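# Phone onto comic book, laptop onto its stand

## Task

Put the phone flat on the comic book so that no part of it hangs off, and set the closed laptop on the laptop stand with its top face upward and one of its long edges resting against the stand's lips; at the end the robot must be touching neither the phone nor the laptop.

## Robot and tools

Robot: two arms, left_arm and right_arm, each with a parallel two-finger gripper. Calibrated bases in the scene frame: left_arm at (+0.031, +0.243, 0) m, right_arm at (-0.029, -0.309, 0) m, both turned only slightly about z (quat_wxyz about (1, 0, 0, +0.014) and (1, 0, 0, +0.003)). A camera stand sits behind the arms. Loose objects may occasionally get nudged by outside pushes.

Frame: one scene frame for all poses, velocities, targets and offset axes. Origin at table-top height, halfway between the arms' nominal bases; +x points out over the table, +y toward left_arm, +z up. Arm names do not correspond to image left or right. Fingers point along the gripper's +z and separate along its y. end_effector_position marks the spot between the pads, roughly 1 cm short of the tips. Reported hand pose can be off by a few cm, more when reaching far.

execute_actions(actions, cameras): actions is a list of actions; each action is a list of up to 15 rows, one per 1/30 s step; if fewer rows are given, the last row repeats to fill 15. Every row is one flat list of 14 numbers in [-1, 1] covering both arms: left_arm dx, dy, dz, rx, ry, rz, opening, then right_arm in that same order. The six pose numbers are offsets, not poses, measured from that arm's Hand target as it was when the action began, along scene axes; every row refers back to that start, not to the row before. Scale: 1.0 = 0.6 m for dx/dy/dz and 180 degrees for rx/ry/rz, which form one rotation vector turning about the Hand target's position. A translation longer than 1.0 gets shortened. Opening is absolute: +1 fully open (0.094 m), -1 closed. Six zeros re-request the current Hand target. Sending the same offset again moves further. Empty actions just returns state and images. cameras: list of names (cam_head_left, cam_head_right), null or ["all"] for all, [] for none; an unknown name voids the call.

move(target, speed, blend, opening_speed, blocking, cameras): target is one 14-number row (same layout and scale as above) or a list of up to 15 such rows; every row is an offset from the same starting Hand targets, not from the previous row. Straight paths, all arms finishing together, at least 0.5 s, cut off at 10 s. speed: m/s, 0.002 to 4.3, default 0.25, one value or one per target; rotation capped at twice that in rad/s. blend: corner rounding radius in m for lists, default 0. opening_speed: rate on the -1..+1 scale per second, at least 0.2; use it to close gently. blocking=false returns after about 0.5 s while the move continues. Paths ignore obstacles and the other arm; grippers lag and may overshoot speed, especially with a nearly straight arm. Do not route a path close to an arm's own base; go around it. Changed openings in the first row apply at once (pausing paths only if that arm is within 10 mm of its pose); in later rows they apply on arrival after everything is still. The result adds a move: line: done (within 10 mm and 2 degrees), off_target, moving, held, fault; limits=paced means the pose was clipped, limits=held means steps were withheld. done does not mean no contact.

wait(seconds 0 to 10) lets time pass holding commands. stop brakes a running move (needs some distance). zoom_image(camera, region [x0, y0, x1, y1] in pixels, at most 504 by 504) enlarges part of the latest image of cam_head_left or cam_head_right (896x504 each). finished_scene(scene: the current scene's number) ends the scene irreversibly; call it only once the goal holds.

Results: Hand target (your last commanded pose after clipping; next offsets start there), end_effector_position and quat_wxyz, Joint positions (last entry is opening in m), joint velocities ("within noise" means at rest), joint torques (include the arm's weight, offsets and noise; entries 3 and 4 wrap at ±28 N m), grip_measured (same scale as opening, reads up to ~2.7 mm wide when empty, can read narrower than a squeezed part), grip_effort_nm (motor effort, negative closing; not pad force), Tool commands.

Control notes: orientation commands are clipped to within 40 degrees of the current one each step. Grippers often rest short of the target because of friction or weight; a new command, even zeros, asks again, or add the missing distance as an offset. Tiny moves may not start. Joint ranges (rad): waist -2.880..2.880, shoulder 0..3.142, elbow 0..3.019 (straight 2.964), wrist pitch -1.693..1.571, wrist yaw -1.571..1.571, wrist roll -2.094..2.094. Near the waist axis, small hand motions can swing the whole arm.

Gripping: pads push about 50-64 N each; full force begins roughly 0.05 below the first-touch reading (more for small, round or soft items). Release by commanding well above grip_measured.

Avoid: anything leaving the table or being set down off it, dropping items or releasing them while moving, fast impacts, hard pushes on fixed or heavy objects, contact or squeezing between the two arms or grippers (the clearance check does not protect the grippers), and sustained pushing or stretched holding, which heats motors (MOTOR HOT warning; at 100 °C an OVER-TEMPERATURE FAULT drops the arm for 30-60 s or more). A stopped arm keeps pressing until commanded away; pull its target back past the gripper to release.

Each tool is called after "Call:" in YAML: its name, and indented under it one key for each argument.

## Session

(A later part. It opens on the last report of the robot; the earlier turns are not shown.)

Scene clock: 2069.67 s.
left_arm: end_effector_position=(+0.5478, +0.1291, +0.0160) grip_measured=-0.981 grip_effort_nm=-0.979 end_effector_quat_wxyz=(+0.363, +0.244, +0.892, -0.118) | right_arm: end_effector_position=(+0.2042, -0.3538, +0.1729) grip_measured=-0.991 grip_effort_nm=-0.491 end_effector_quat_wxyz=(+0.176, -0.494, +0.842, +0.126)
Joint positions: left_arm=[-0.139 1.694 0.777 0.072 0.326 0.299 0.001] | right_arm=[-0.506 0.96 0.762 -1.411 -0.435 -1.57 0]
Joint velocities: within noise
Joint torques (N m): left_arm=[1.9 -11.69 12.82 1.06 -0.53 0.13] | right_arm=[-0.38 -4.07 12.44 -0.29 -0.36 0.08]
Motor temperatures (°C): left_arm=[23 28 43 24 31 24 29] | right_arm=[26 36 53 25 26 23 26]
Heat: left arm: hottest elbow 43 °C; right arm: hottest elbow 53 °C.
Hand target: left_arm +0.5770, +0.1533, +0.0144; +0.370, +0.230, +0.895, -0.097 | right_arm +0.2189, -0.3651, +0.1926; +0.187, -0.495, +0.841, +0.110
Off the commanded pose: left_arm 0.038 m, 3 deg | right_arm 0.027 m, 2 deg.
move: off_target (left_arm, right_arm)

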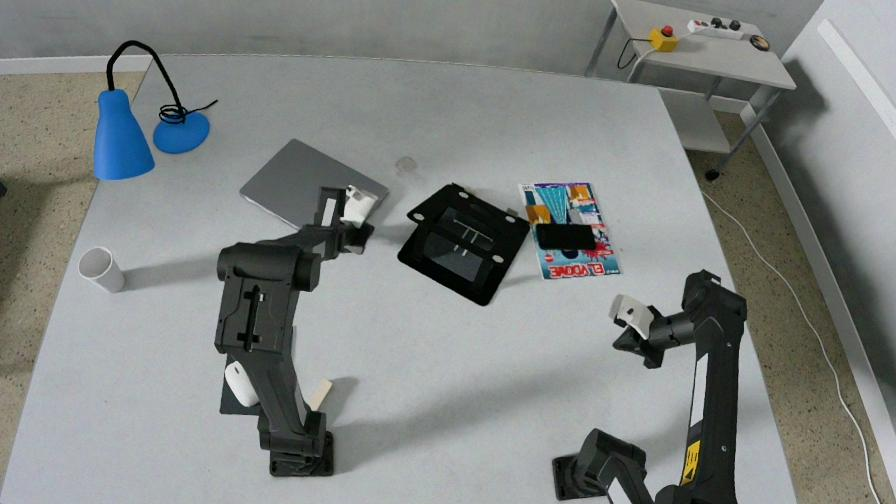

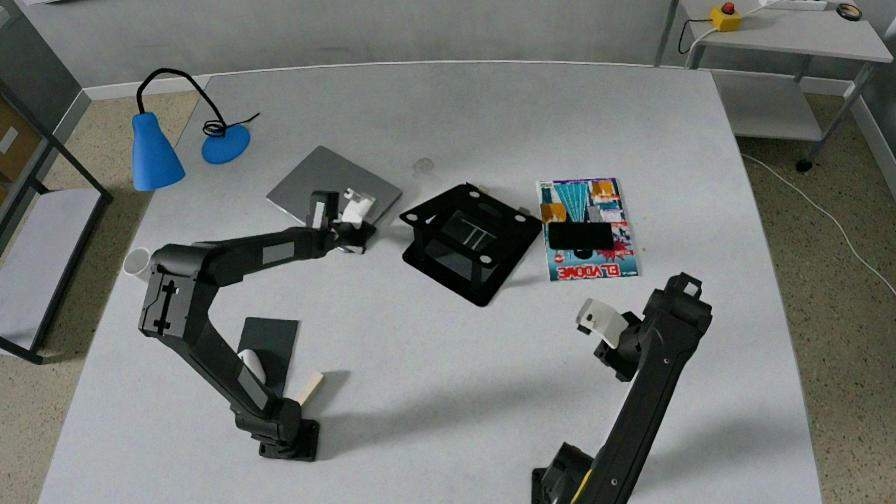

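Call:
move:
  target:
    - [-0.15,0.05,0.1,0,0,0,0.6,0,0,0,0,0,0,0.6]
    - [0.05,0.45,0.35,-0.1319,0.4095,0.4483,0.6,0.4,0.5,0.2,0,0,0.022,0.6]
    - [0.255,0.52,0.2,-0.1319,0.4095,0.4483,0.6,0.57,0.775,0.05,0,0,0.022,0.6]
    - [0.255,0.52,0.015,-0.1319,0.4095,0.4483,0.6,0.57,0.775,-0.23,0,0,0.022,0.6]
  speed: 0.35
  blend: 0.03

Call:
zoom_image:
  camera: "cam_head_right"
  region: [240, 110, 560, 370]

Scene clock: 2085.27 s.
left_arm: end_effector_position=(+0.7164, +0.4609, +0.0214) grip_measured=+0.598 grip_effort_nm=0.115 end_effector_quat_wxyz=(-0.110, -0.547, +0.820, -0.131) | right_arm: end_effector_position=(+0.5628, +0.0991, +0.0866) grip_measured=+0.599 grip_effort_nm=0.061 end_effector_quat_wxyz=(+0.202, -0.523, +0.820, +0.118)
Joint positions: left_arm=[0.352 2.564 2.505 -1.679 0.303 -0.771 0.075] | right_arm=[0.542 2.059 1.729 -0.83 -0.239 -0.538 0.075]
Joint velocities: within noise
Joint torques (N m): left_arm=[-1.38 -26.46 16.21 -0.23 0.21 0.08] | right_arm=[0.85 -21.54 8.06 1.2 0 0.15]
Motor temperatures (°C): left_arm=[23 28 43 24 31 24 29] | right_arm=[26 36 53 25 25 23 26]
Heat: left arm: hottest elbow 43 °C; right arm: hottest elbow 53 °C.
Hand target: left_arm +0.7300, +0.4652, +0.0234; -0.183, -0.524, +0.824, -0.116 | right_arm +0.5609, +0.0999, +0.0546; +0.183, -0.524, +0.824, +0.116
Off the commanded pose: left_arm 0.014 m, 9 deg | right_arm 0.032 m, 2 deg.
joint sent to its limit (left arm) — joint 4 (wrist pitch), lower limit. The joint targets are off in orientation, not in position.
move: off_target (left_arm, right_arm); blend cut to 0 m at target 1

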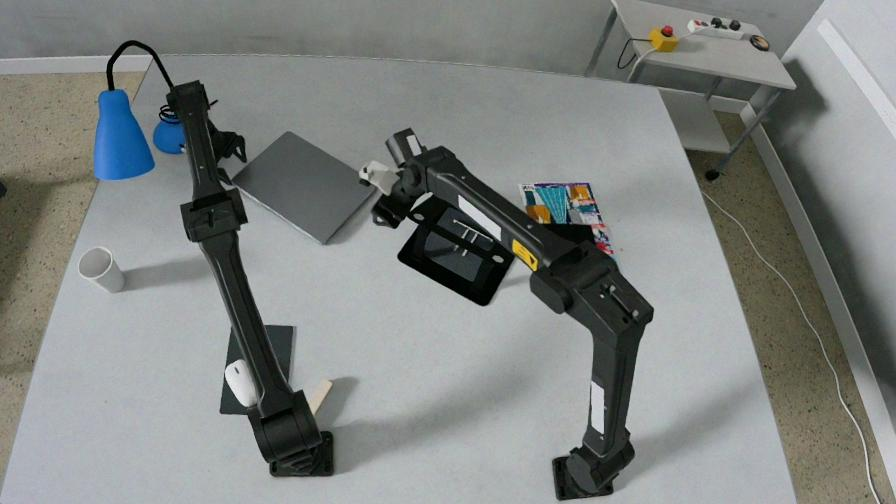

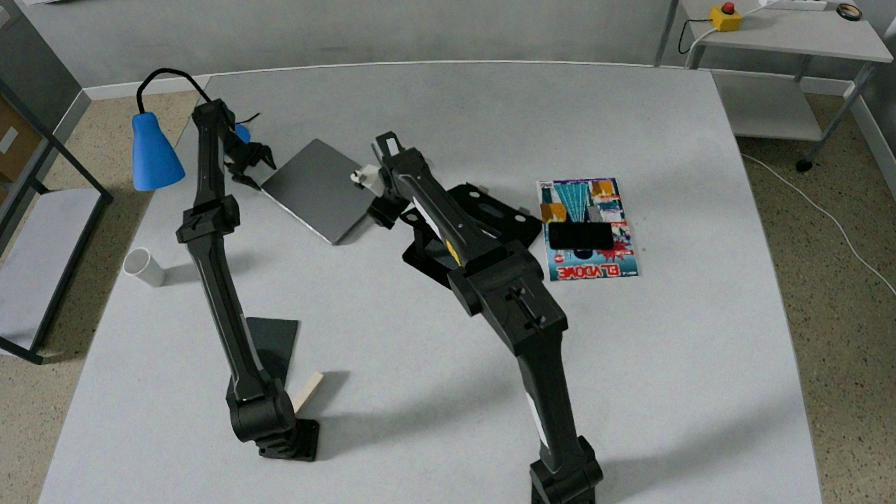

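Scaled by 1.575.

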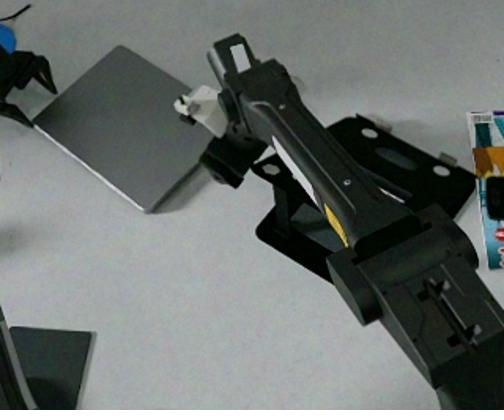

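Call:
move:
  target:
    - [0,0,-0.02,0,0,0,0.6,0,0,-0.07,0,0,0,0.6]
    - [-0.075,-0.148,-0.02,0,0,0,0.6,0.1125,0.2225,-0.07,0,0,0,0.6]
    - [-0.075,-0.148,-0.02,0,0,0,0.6,0.1125,0.2225,0.4,0,0,0,0.6]
  speed: [0.15,0.15,0.18]

Call:
zoom_image:
  camera: "cam_head_right"
  region: [240, 110, 560, 370]

Scene clock: 2093.57 s.
left_arm: end_effector_position=(+0.6880, +0.4215, +0.0169) grip_measured=+0.599 grip_effort_nm=0.090 end_effector_quat_wxyz=(-0.155, -0.557, +0.808, -0.118) | right_arm: end_effector_position=(+0.6197, +0.2322, +0.2561) grip_measured=+0.599 grip_effort_nm=0.051 end_effector_quat_wxyz=(+0.266, -0.505, +0.811, +0.129)
Joint positions: left_arm=[0.315 2.475 2.311 -1.656 0.306 -0.825 0.075] | right_arm=[0.651 2.472 2.875 -1.404 -0.196 -0.4 0.075]
Joint velocities: within noise
Joint torques (N m): left_arm=[-5.66 -27.52 7.19 -1.1 0.67 0.28] | right_arm=[0.26 -31.85 12.41 1.51 -0.04 0.2]
Motor temperatures (°C): left_arm=[23 29 43 24 31 24 28] | right_arm=[26 38 52 25 25 23 26]
Heat: left arm: hottest elbow 43 °C; right arm: hottest elbow 52 °C.
Hand target: left_arm +0.6850, +0.3766, +0.0112; -0.183, -0.524, +0.824, -0.116 | right_arm +0.6285, +0.2333, +0.2948; +0.183, -0.524, +0.824, +0.116
Off the commanded pose: left_arm 0.046 m, 5 deg | right_arm 0.040 m, 10 deg.
elbow stopped short (right arm): the move would have taken joint 3 (elbow) straighter than the controller allows.
joint sent to its limit (left arm) — joint 4 (wrist pitch), lower limit. The joint targets still meet the commanded pose.
move: off_target (left_arm, right_arm)

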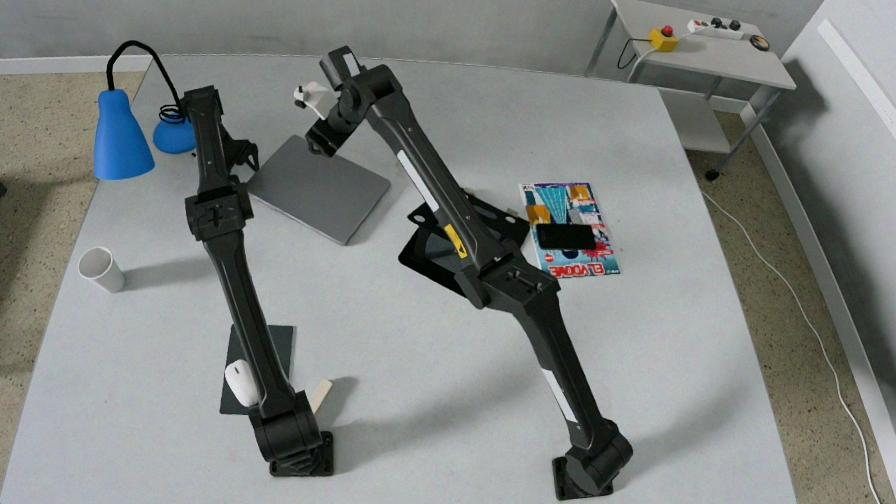

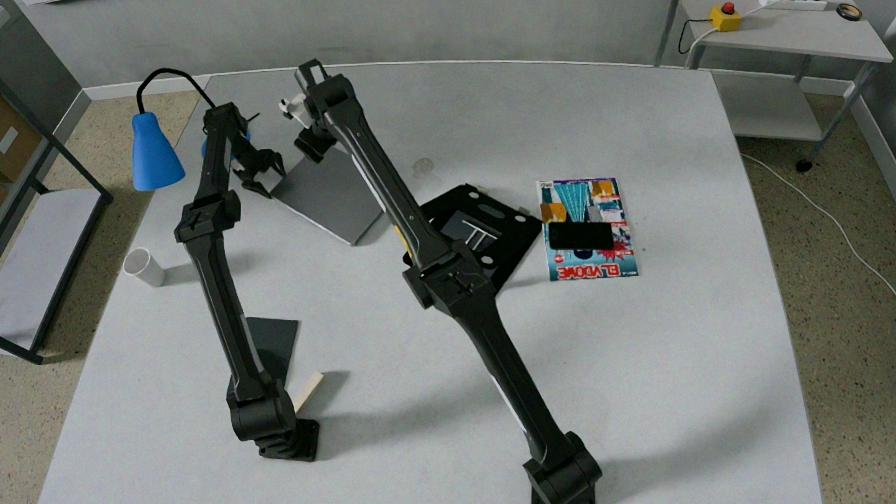

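Scaled by 1.575.

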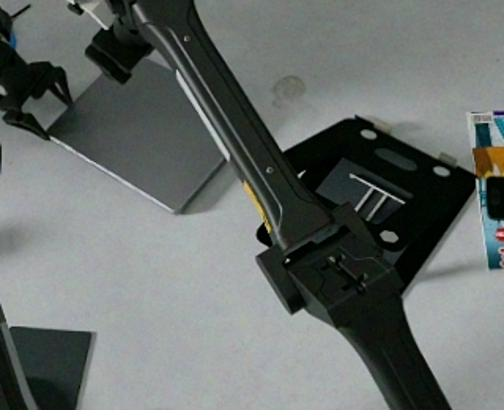

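Call:
move:
  target:
    - [0.03,0.06,0,0,0,0,0.6,-0.116,-0.249,-0.1,0,0,0,0.6]
    - [0.03,0.06,0,0,0,0,0.6,-0.116,-0.249,-0.53,0,0,0,0.6]
  speed: 0.25

Call:
zoom_image:
  camera: "cam_head_right"
  region: [240, 110, 560, 370]

Scene clock: 2102.70 s.
left_arm: end_effector_position=(+0.6890, +0.4223, +0.0176) grip_measured=+0.599 grip_effort_nm=0.090 end_effector_quat_wxyz=(-0.157, -0.551, +0.811, -0.118) | right_arm: end_effector_position=(+0.5658, +0.0912, +0.0200) grip_measured=+0.599 grip_effort_nm=0.046 end_effector_quat_wxyz=(+0.215, -0.520, +0.818, +0.120)
Joint positions: left_arm=[0.315 2.486 2.333 -1.674 0.306 -0.81 0.075] | right_arm=[0.528 2.116 1.628 -0.648 -0.249 -0.544 0.075]
Joint velocities: within noise
Joint torques (N m): left_arm=[-2.84 -23.71 14.71 -0.4 0.39 0.34] | right_arm=[0.38 -20.72 7.25 0.72 0.06 0.04]
Motor temperatures (°C): left_arm=[23 29 43 24 31 24 28] | right_arm=[26 38 52 25 25 23 26]
Heat: left arm: hottest elbow 43 °C; right arm: hottest elbow 52 °C.
Hand target: left_arm +0.7031, +0.4125, +0.0114; -0.183, -0.524, +0.824, -0.116 | right_arm +0.5589, +0.0840, -0.0233; +0.183, -0.524, +0.824, +0.116
Off the commanded pose: left_arm 0.018 m, 4 deg | right_arm 0.044 m, 4 deg.
joint sent to its limit (left arm) — joint 4 (wrist pitch), lower limit. The joint targets are off in orientation, not in position.
move: off_target (left_arm, right_arm)

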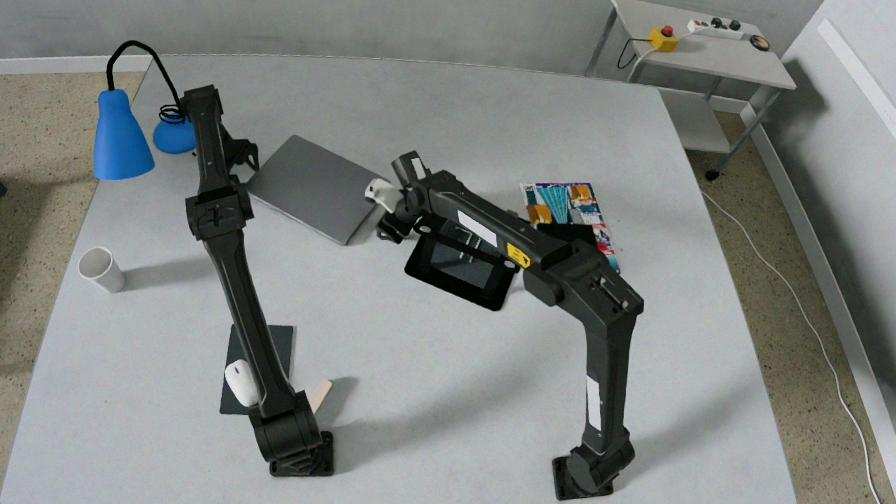

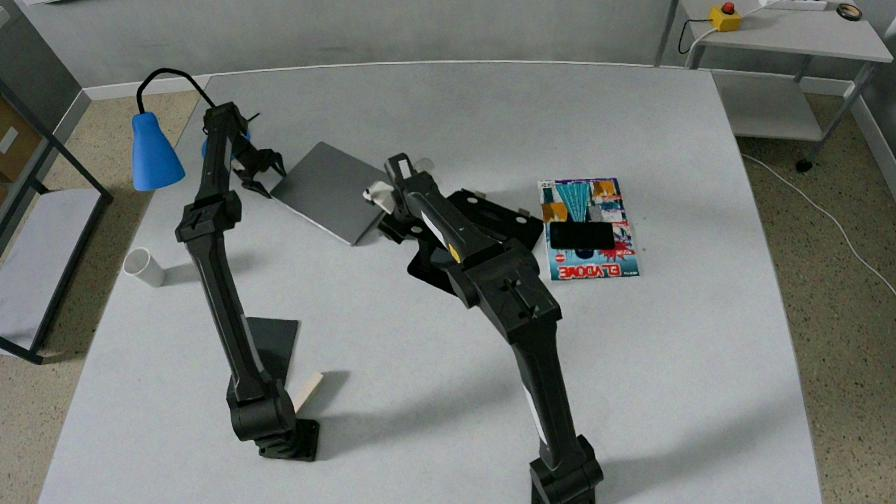

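Scaled by 1.575.

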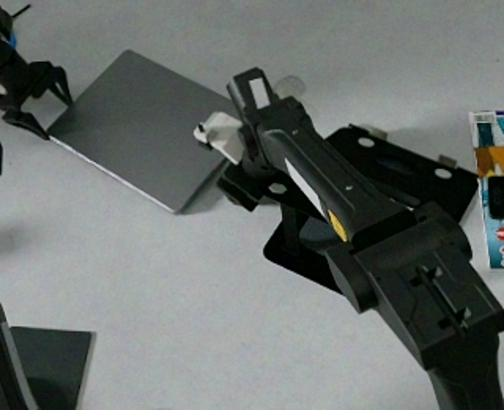

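Call:
move:
  target:
    - [-0.055,-0.11,0,0,0,0,0.6,0.12,0.24,0.01,0,0,0,0.6]
    - [-0.055,-0.11,0,0,0,0,0.6,0.12,0.24,0.38,0,0,0,0.6]
  speed: [0.12,0.15]

Call:
zoom_image:
  camera: "cam_head_right"
  region: [240, 110, 560, 370]

Scene clock: 2109.30 s.
left_arm: end_effector_position=(+0.6743, +0.3881, +0.0161) grip_measured=+0.599 grip_effort_nm=0.081 end_effector_quat_wxyz=(-0.158, -0.554, +0.809, -0.116) | right_arm: end_effector_position=(+0.6198, +0.2301, +0.1950) grip_measured=+0.599 grip_effort_nm=0.046 end_effector_quat_wxyz=(+0.217, -0.521, +0.816, +0.122)
Joint positions: left_arm=[0.276 2.389 2.148 -1.575 0.314 -0.858 0.075] | right_arm=[0.648 2.539 2.871 -1.438 -0.201 -0.436 0.075]
Joint velocities: within noise
Joint torques (N m): left_arm=[-5.66 -25.7 7.06 -0.84 0.82 0.25] | right_arm=[-0.09 -28.75 13.04 0.66 -0.05 0.18]
Motor temperatures (°C): left_arm=[23 31 43 24 31 24 28] | right_arm=[26 39 51 25 25 23 26]
Heat: left arm: hottest elbow 43 °C; right arm: hottest elbow 51 °C.
Hand target: left_arm +0.6700, +0.3464, +0.0111; -0.183, -0.524, +0.824, -0.116 | right_arm +0.6308, +0.2279, +0.2045; +0.183, -0.524, +0.824, +0.117
Off the commanded pose: left_arm 0.042 m, 5 deg | right_arm 0.015 m, 4 deg.
elbow stopped short (right arm): the move would have taken joint 3 (elbow) straighter than the controller allows.
move: off_target (left_arm, right_arm)

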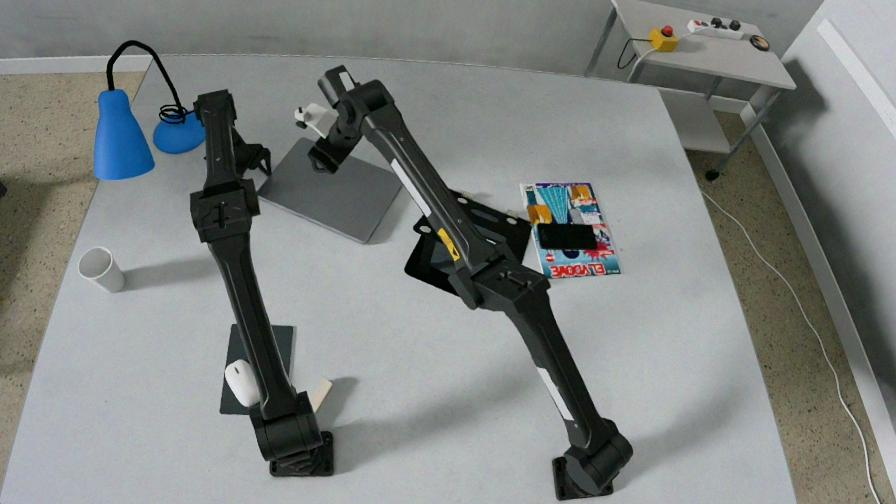

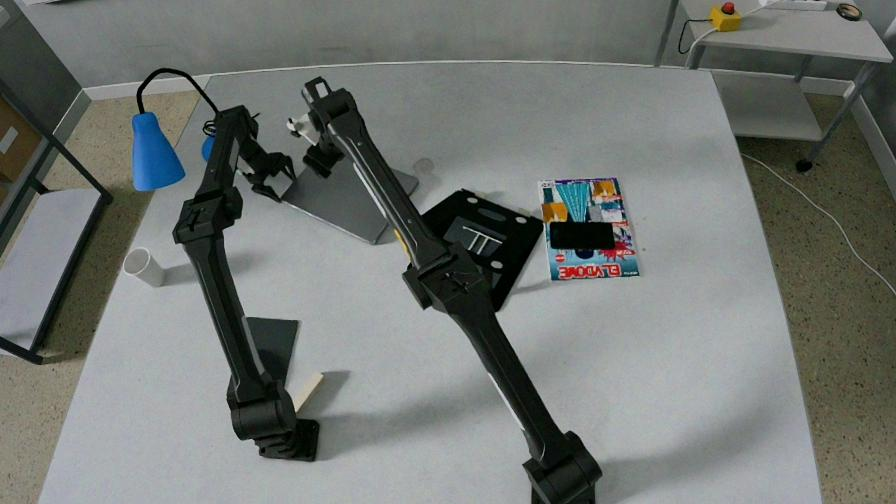

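Scaled by 1.575.

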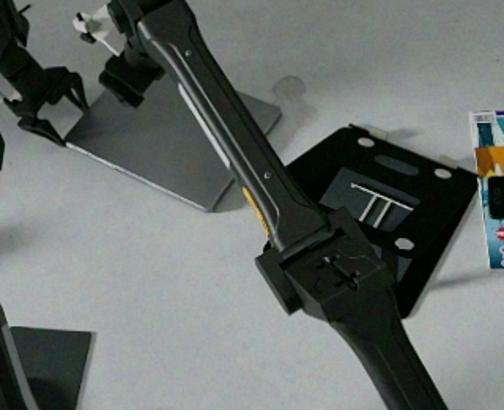

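Call:
move:
  target:
    - [0.08,0.15,0,0,0,0,0.6,-0.068,-0.28,0,-0.099,0.05,0,0.6]
    - [0.08,0.15,0,0,0,0,0.6,-0.068,-0.28,-0.37,-0.099,0.05,0,0.6]
  speed: 0.25

Call:
zoom_image:
  camera: "cam_head_right"
  region: [240, 110, 560, 370]

Scene clock: 2118.67 s.
left_arm: end_effector_position=(+0.7098, +0.4212, +0.0194) grip_measured=+0.599 grip_effort_nm=0.081 end_effector_quat_wxyz=(-0.137, -0.537, +0.822, -0.130) | right_arm: end_effector_position=(+0.5929, +0.0652, +0.0197) grip_measured=+0.599 grip_effort_nm=0.046 end_effector_quat_wxyz=(+0.057, -0.534, +0.843, +0.027)
Joint positions: left_arm=[0.306 2.528 2.423 -1.678 0.317 -0.789 0.075] | right_arm=[0.523 2.316 2.059 -1.202 -0.059 -0.598 0.075]
Joint velocities: within noise
Joint torques (N m): left_arm=[-0.44 -24.12 15.31 -0.28 -0.11 0.18] | right_arm=[0.32 -24.12 7.69 0.64 -0.07 0.1]
Motor temperatures (°C): left_arm=[23 31 42 24 31 24 28] | right_arm=[26 42 52 25 25 23 25]
Heat: left arm: hottest elbow 42 °C; right arm: hottest elbow 52 °C.
Hand target: left_arm +0.7181, +0.4364, +0.0114; -0.183, -0.524, +0.824, -0.116 | right_arm +0.5900, +0.0600, -0.0175; +0.035, -0.535, +0.844, +0.028
Off the commanded pose: left_arm 0.019 m, 6 deg | right_arm 0.038 m, 3 deg.
joint sent to its limit (left arm) — joint 4 (wrist pitch), lower limit. The joint targets are off in orientation, not in position.
move: off_target (left_arm, right_arm)

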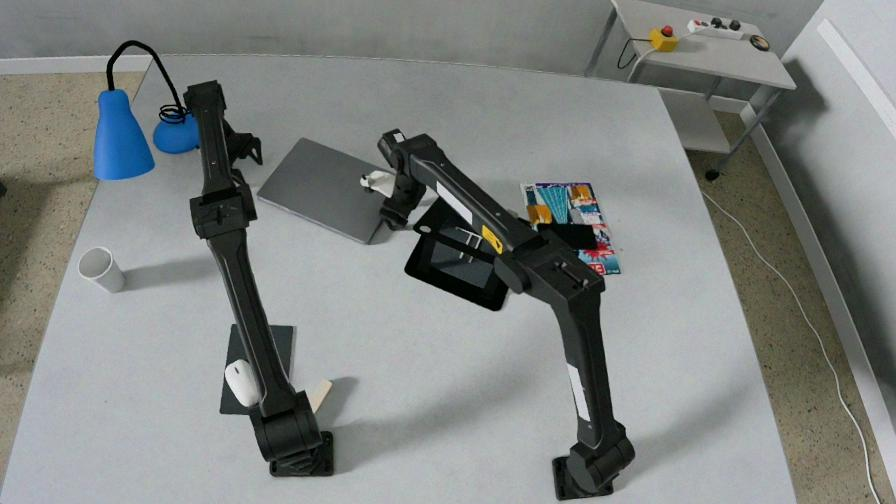

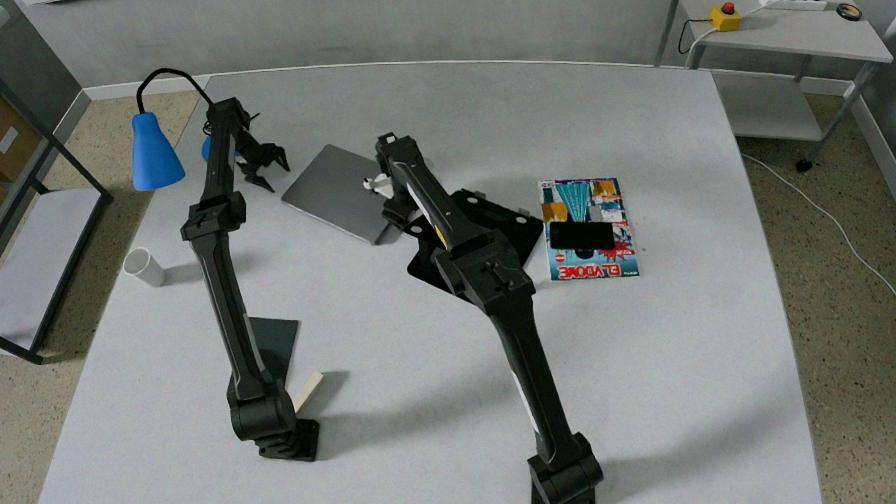

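Scaled by 1.575.

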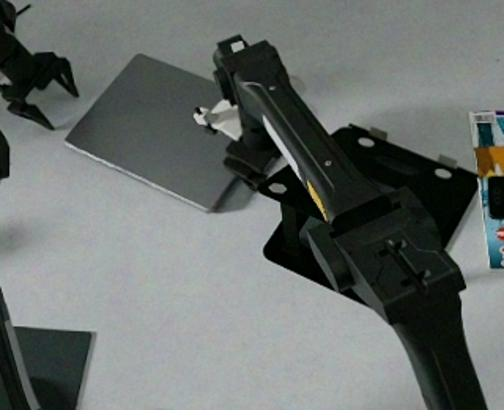

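Call:
move:
  target: [0.0,0.0,0,0,0,0,0.6,0.06,0.12,0.0,0,0,0,0.6]
  speed: 0.12

Call:
zoom_image:
  camera: "cam_head_right"
  region: [240, 110, 560, 370]

Scene clock: 2123.63 s.
left_arm: end_effector_position=(+0.7098, +0.4212, +0.0194) grip_measured=+0.599 grip_effort_nm=0.081 end_effector_quat_wxyz=(-0.137, -0.537, +0.822, -0.129) | right_arm: end_effector_position=(+0.6260, +0.1019, +0.0202) grip_measured=+0.599 grip_effort_nm=0.037 end_effector_quat_wxyz=(+0.037, -0.533, +0.845, +0.023)
Joint positions: left_arm=[0.306 2.528 2.423 -1.678 0.317 -0.789 0.075] | right_arm=[0.546 2.546 2.496 -1.446 -0.047 -0.573 0.075]
Joint velocities: within noise
Joint torques (N m): left_arm=[0.03 -24.12 15.3 -0.12 -0.08 0.13] | right_arm=[2.73 -23.82 12.59 0.99 -0.32 0.4]
Motor temperatures (°C): left_arm=[23 32 43 24 31 24 28] | right_arm=[26 43 51 25 25 23 25]
Heat: left arm: hottest elbow 43 °C; right arm: hottest elbow 51 °C.
Hand target: left_arm +0.7181, +0.4364, +0.0114; -0.183, -0.524, +0.824, -0.116 | right_arm +0.6262, +0.1318, -0.0174; +0.035, -0.535, +0.844, +0.028
Off the commanded pose: left_arm 0.019 m, 6 deg | right_arm 0.048 m, 1 deg.
joint sent to its limit (left arm) — joint 4 (wrist pitch), lower limit. The joint targets are off in orientation, not in position.
move: off_target (left_arm, right_arm)

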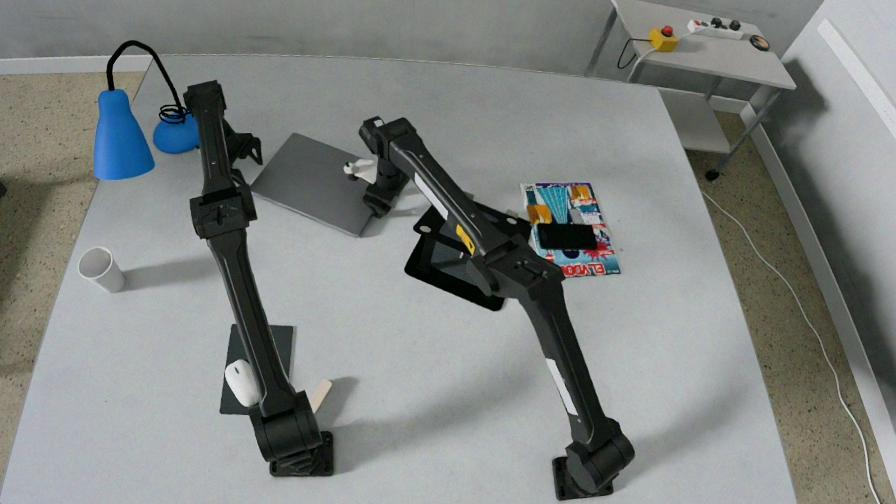

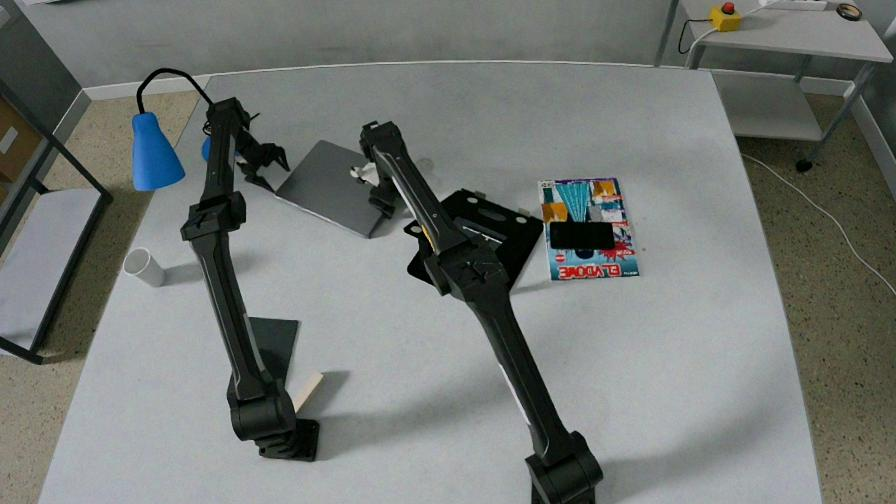

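Scaled by 1.575.

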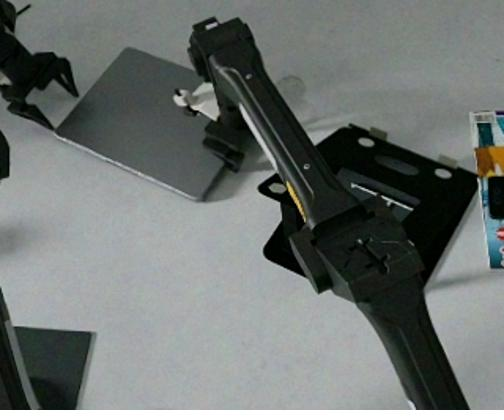

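Call:
move:
  target:
    - [-0.09,-0.178,0,0,0,0,0.6,0.05,0.1,0.02,0,0,0,0.6]
    - [-0.09,-0.178,0,0,0,0,0.6,0.05,0.1,0.36,0,0,0,0.6]
    - [-0.18,-0.54,0,0,0,0,0.6,-0.04,-0.264,0.36,0,0,0,0.6]
  speed: [0.15,0.15,0.15]

Call:
zoom_image:
  camera: "cam_head_right"
  region: [240, 110, 560, 370]

Scene clock: 2131.13 s.
left_arm: end_effector_position=(+0.6190, +0.1590, +0.0159) grip_measured=+0.599 grip_effort_nm=0.076 end_effector_quat_wxyz=(-0.170, -0.556, +0.805, -0.114) | right_arm: end_effector_position=(+0.6027, -0.0246, +0.1895) grip_measured=+0.599 grip_effort_nm=0.042 end_effector_quat_wxyz=(+0.025, -0.533, +0.845, +0.029)
Joint positions: left_arm=[-0.059 2.133 1.683 -1.268 0.386 -1.21 0.075] | right_arm=[0.403 2.214 2.33 -1.647 -0.065 -0.716 0.075]
Joint velocities: within noise
Joint torques (N m): left_arm=[-6.95 -22.48 8.02 0.35 1.06 0.05] | right_arm=[0.38 -28.34 7.53 0.51 -0.11 0.06]
Motor temperatures (°C): left_arm=[23 33 43 24 31 24 28] | right_arm=[26 43 51 25 25 23 25]
Heat: left arm: hottest elbow 43 °C; right arm: hottest elbow 51 °C.
Hand target: left_arm +0.6101, +0.1125, +0.0114; -0.183, -0.524, +0.824, -0.116 | right_arm +0.6021, -0.0264, +0.1988; +0.035, -0.535, +0.844, +0.028
Off the commanded pose: left_arm 0.048 m, 4 deg | right_arm 0.009 m, 1 deg.
elbow stopped short (right arm): the move would have taken joint 3 (elbow) straighter than the controller allows.
move: off_target (left_arm)

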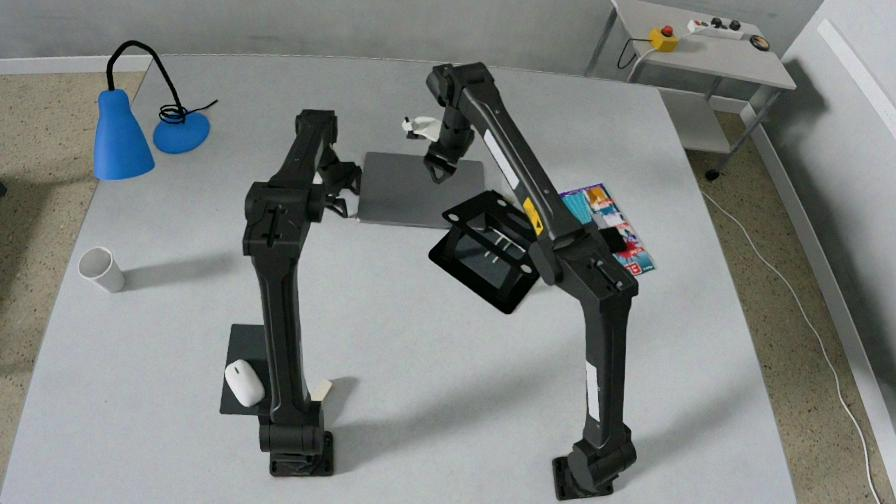

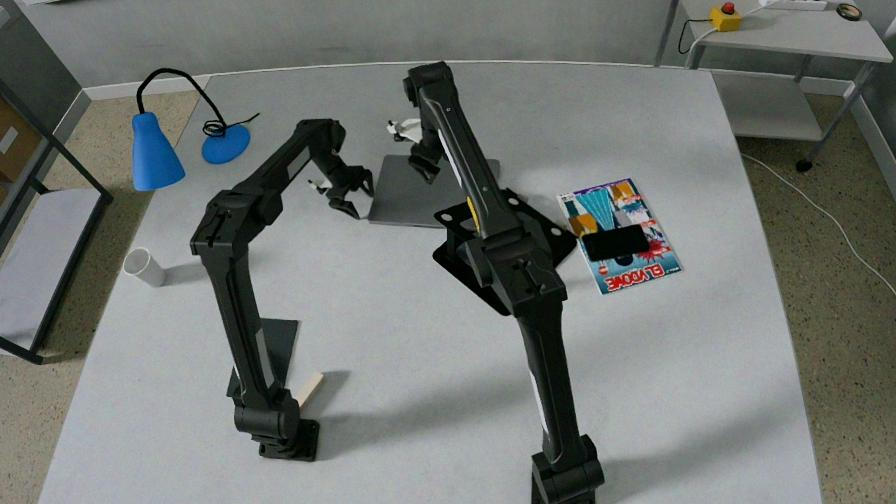

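Scaled by 1.575.

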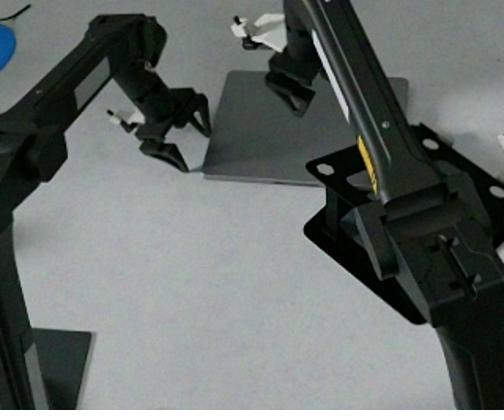

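Call:
move:
  target:
    - [0.06,0.12,0.0,0,0,0,0.6,0,0,0.08,0,0,0,0.4]
    - [-0.3,0.4,0.35,0,0,0,0,-0.24,-0.18,0.1,0,0,-0.055,0.4]
  speed: 0.35

Call:
zoom_image:
  camera: "cam_head_left"
  region: [340, 120, 680, 340]

Call:
zoom_image:
  camera: "cam_head_right"
  region: [340, 120, 700, 340]

Scene clock: 2151.07 s.
left_arm: end_effector_position=(+0.4365, +0.3516, +0.2191) grip_measured=+0.003 grip_effort_nm=-0.081 end_effector_quat_wxyz=(-0.144, -0.532, +0.825, -0.124) | right_arm: end_effector_position=(+0.4574, -0.1285, +0.2596) grip_measured=+0.401 grip_effort_nm=-0.081 end_effector_quat_wxyz=(+0.034, -0.468, +0.883, +0.026)
Joint positions: left_arm=[0.356 1.591 1.445 -1.67 0.297 -0.725 0.047] | right_arm=[0.331 1.657 1.67 -1.525 -0.062 -0.638 0.066]
Joint velocities: within noise
Joint torques (N m): left_arm=[-0.32 -16.62 9.11 -0.55 0.03 0.08] | right_arm=[-0.15 -19.25 7.47 0.59 0.02 0.22]
Motor temperatures (°C): left_arm=[23 31 41 23 31 24 28] | right_arm=[26 43 48 25 25 23 25]
Heat: left arm: hottest elbow 41 °C; right arm: hottest elbow 48 °C.
Hand target: left_arm +0.4301, +0.3525, +0.2215; -0.183, -0.524, +0.824, -0.116 | right_arm +0.4581, -0.1344, +0.2587; +0.037, -0.460, +0.887, +0.025
Off the commanded pose: left_arm 0.007 m, 5 deg | right_arm 0.006 m, 1 deg.
joint sent to its limit (left arm) — joint 4 (wrist pitch), lower limit. The joint targets are off in orientation, not in position.
move: off_target (left_arm); target 2's new opening was sent with left_arm's hand 0.007 m and 5 deg from that target

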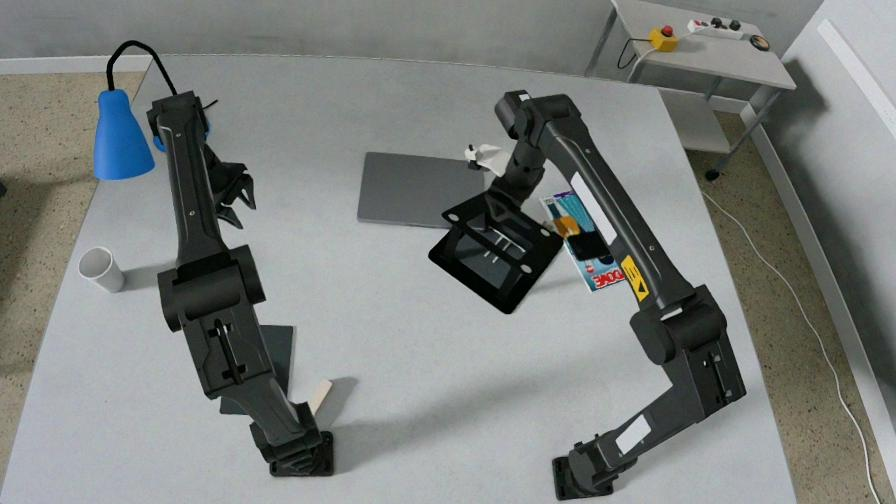

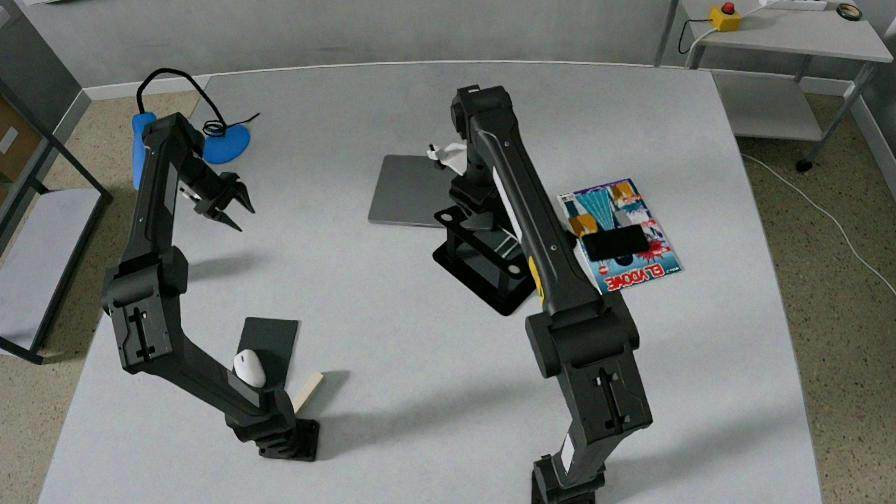

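Scaled by 1.482.

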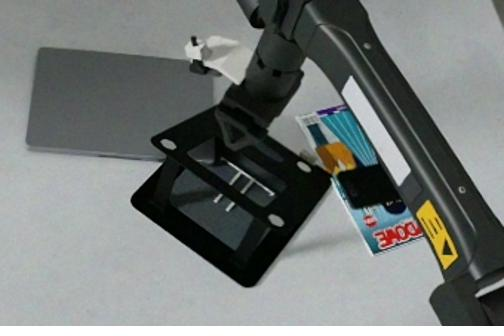

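Scaled by 1.400.

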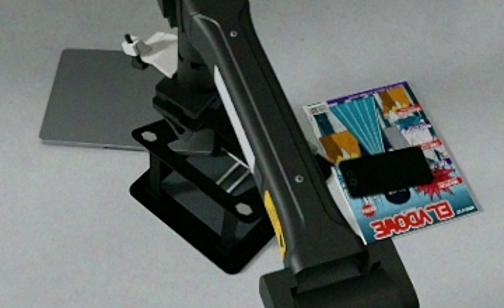

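Call:
move:
  target:
    - [0,0,0.0,0,0,0,0,0,0,-0.26,0,0,0,0.4]
    - [0,0,0.0,0,0,0,0,0,0,-0.26,0,0,0,-0.95]
  speed: 0.15
  opening_speed: 1

Call:
zoom_image:
  camera: "cam_head_left"
  region: [340, 120, 680, 340]

Scene clock: 2156.90 s.
left_arm: end_effector_position=(+0.4365, +0.3516, +0.2191) grip_measured=+0.002 grip_effort_nm=-0.085 end_effector_quat_wxyz=(-0.144, -0.532, +0.825, -0.124) | right_arm: end_effector_position=(+0.4493, -0.1265, +0.1140) grip_measured=-0.400 grip_effort_nm=-1.038 end_effector_quat_wxyz=(+0.035, -0.451, +0.891, +0.027)
Joint positions: left_arm=[0.356 1.591 1.445 -1.67 0.297 -0.725 0.047] | right_arm=[0.34 1.704 1.341 -1.146 -0.063 -0.59 0.028]
Joint velocities: within noise
Joint torques (N m): left_arm=[-0.79 -16.03 8.92 -0.62 -0.01 0.11] | right_arm=[-0.85 -16.67 7.6 1.17 0.04 -0.21]
Motor temperatures (°C): left_arm=[23 31 41 23 31 24 28] | right_arm=[26 43 47 25 25 23 25]
Heat: left arm: hottest elbow 41 °C; right arm: hottest elbow 47 °C.
Hand target: left_arm +0.4302, +0.3524, +0.2215; -0.183, -0.524, +0.824, -0.116 | right_arm +0.4581, -0.1344, +0.1028; +0.037, -0.460, +0.887, +0.025
Off the commanded pose: left_arm 0.007 m, 5 deg | right_arm 0.016 m, 1 deg.
joint sent to its limit (left arm) — joint 4 (wrist pitch), lower limit. The joint targets are off in orientation, not in position.
move: off_target (left_arm, right_arm); target 2's new opening was sent with right_arm's hand 0.015 m and 1 deg from that target

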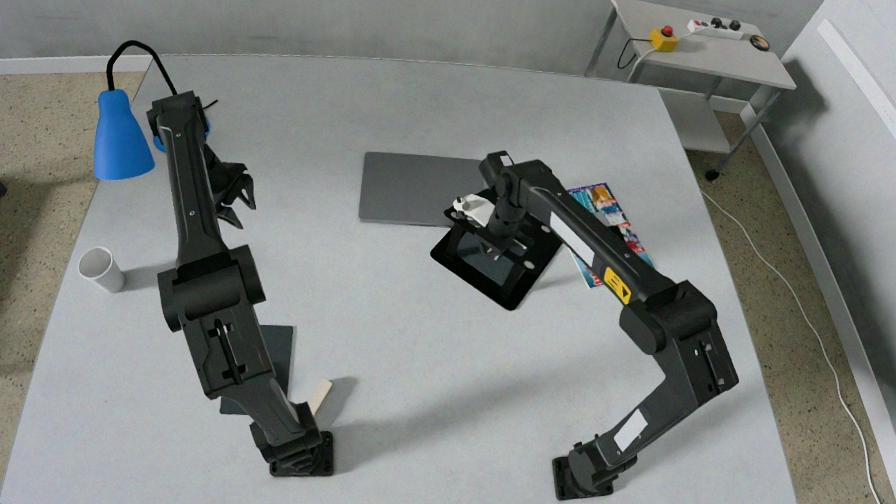

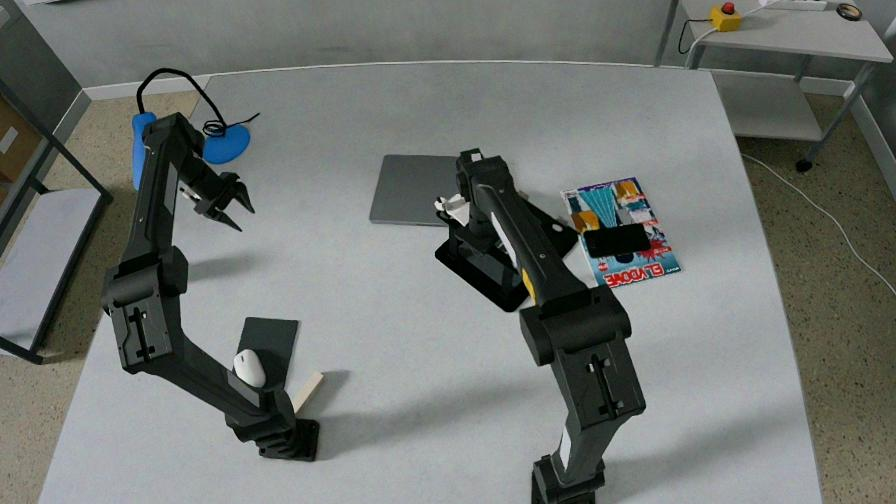

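Scaled by 1.482.

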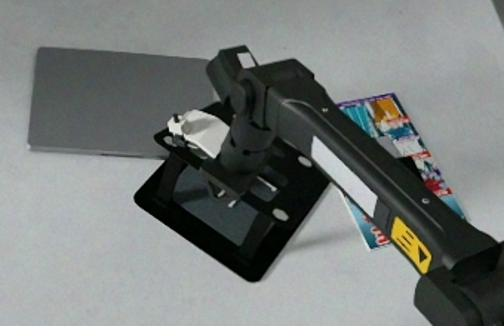

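Call:
move:
  target:
    - [0,0,0.0,0,0,0,0,-0.1,0.06,0.06,0,0,0,-0.95]
    - [0,0,0.0,0,0,0,0,-0.315,0.165,0.06,0,0,0.183,-0.95]
    - [0,0,0.0,0,0,0,0,-0.315,0.165,0.0,0,0,0.183,-0.95]
  speed: 0.18

Call:
zoom_image:
  camera: "cam_head_left"
  region: [340, 120, 680, 340]

Scene clock: 2166.93 s.
left_arm: end_effector_position=(+0.4365, +0.3516, +0.2191) grip_measured=+0.002 grip_effort_nm=-0.085 end_effector_quat_wxyz=(-0.144, -0.532, +0.825, -0.124) | right_arm: end_effector_position=(+0.2802, -0.0604, +0.1148) grip_measured=-0.405 grip_effort_nm=-1.038 end_effector_quat_wxyz=(+0.020, -0.616, +0.787, +0.015)
Joint positions: left_arm=[0.356 1.591 1.445 -1.67 0.297 -0.725 0.047] | right_arm=[0.661 1.432 1.022 -1.121 -0.03 -0.662 0.028]
Joint velocities: within noise
Joint torques (N m): left_arm=[-1.44 -16.56 9.07 -0.4 0.02 0.13] | right_arm=[3.96 -11.4 6.87 1.69 -1.27 -1.19]
Motor temperatures (°C): left_arm=[23 31 40 23 30 24 28] | right_arm=[26 43 46 25 25 24 26]
Heat: left arm: hottest elbow 40 °C; right arm: hottest elbow 46 °C.
Hand target: left_arm +0.4302, +0.3524, +0.2215; -0.183, -0.524, +0.824, -0.116 | right_arm +0.2692, -0.0354, +0.1028; +0.029, -0.693, +0.720, +0.034
Off the commanded pose: left_arm 0.007 m, 5 deg | right_arm 0.030 m, 12 deg.
joint sent to its limit (left arm) — joint 4 (wrist pitch), lower limit. The joint targets are off in orientation, not in position.
move: off_target (left_arm, right_arm)

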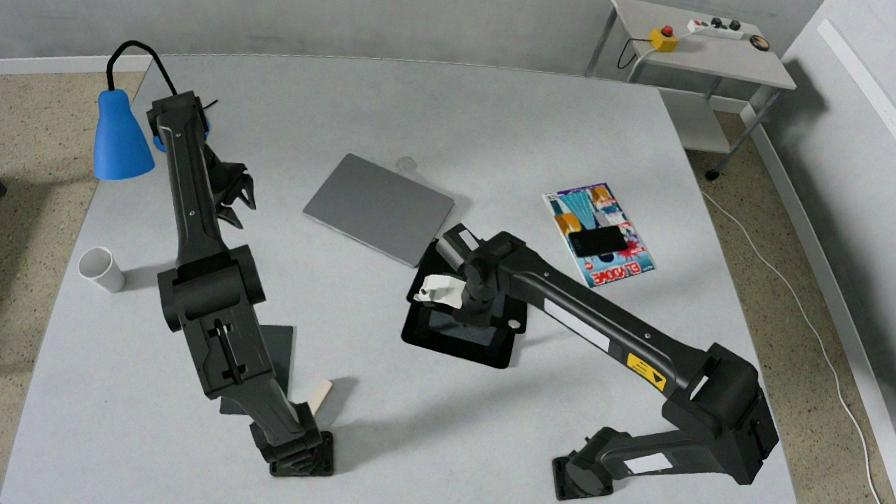

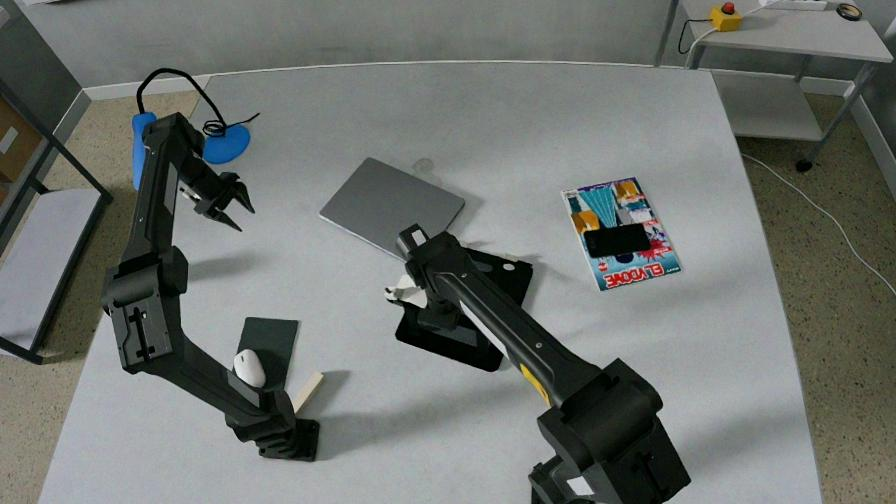

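Scaled by 1.482.

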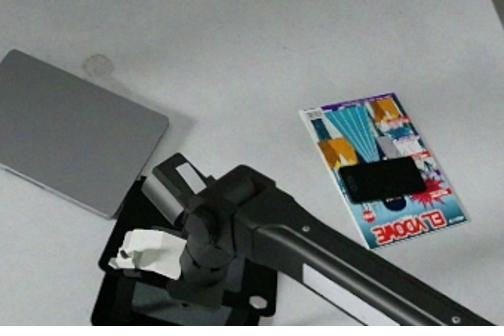

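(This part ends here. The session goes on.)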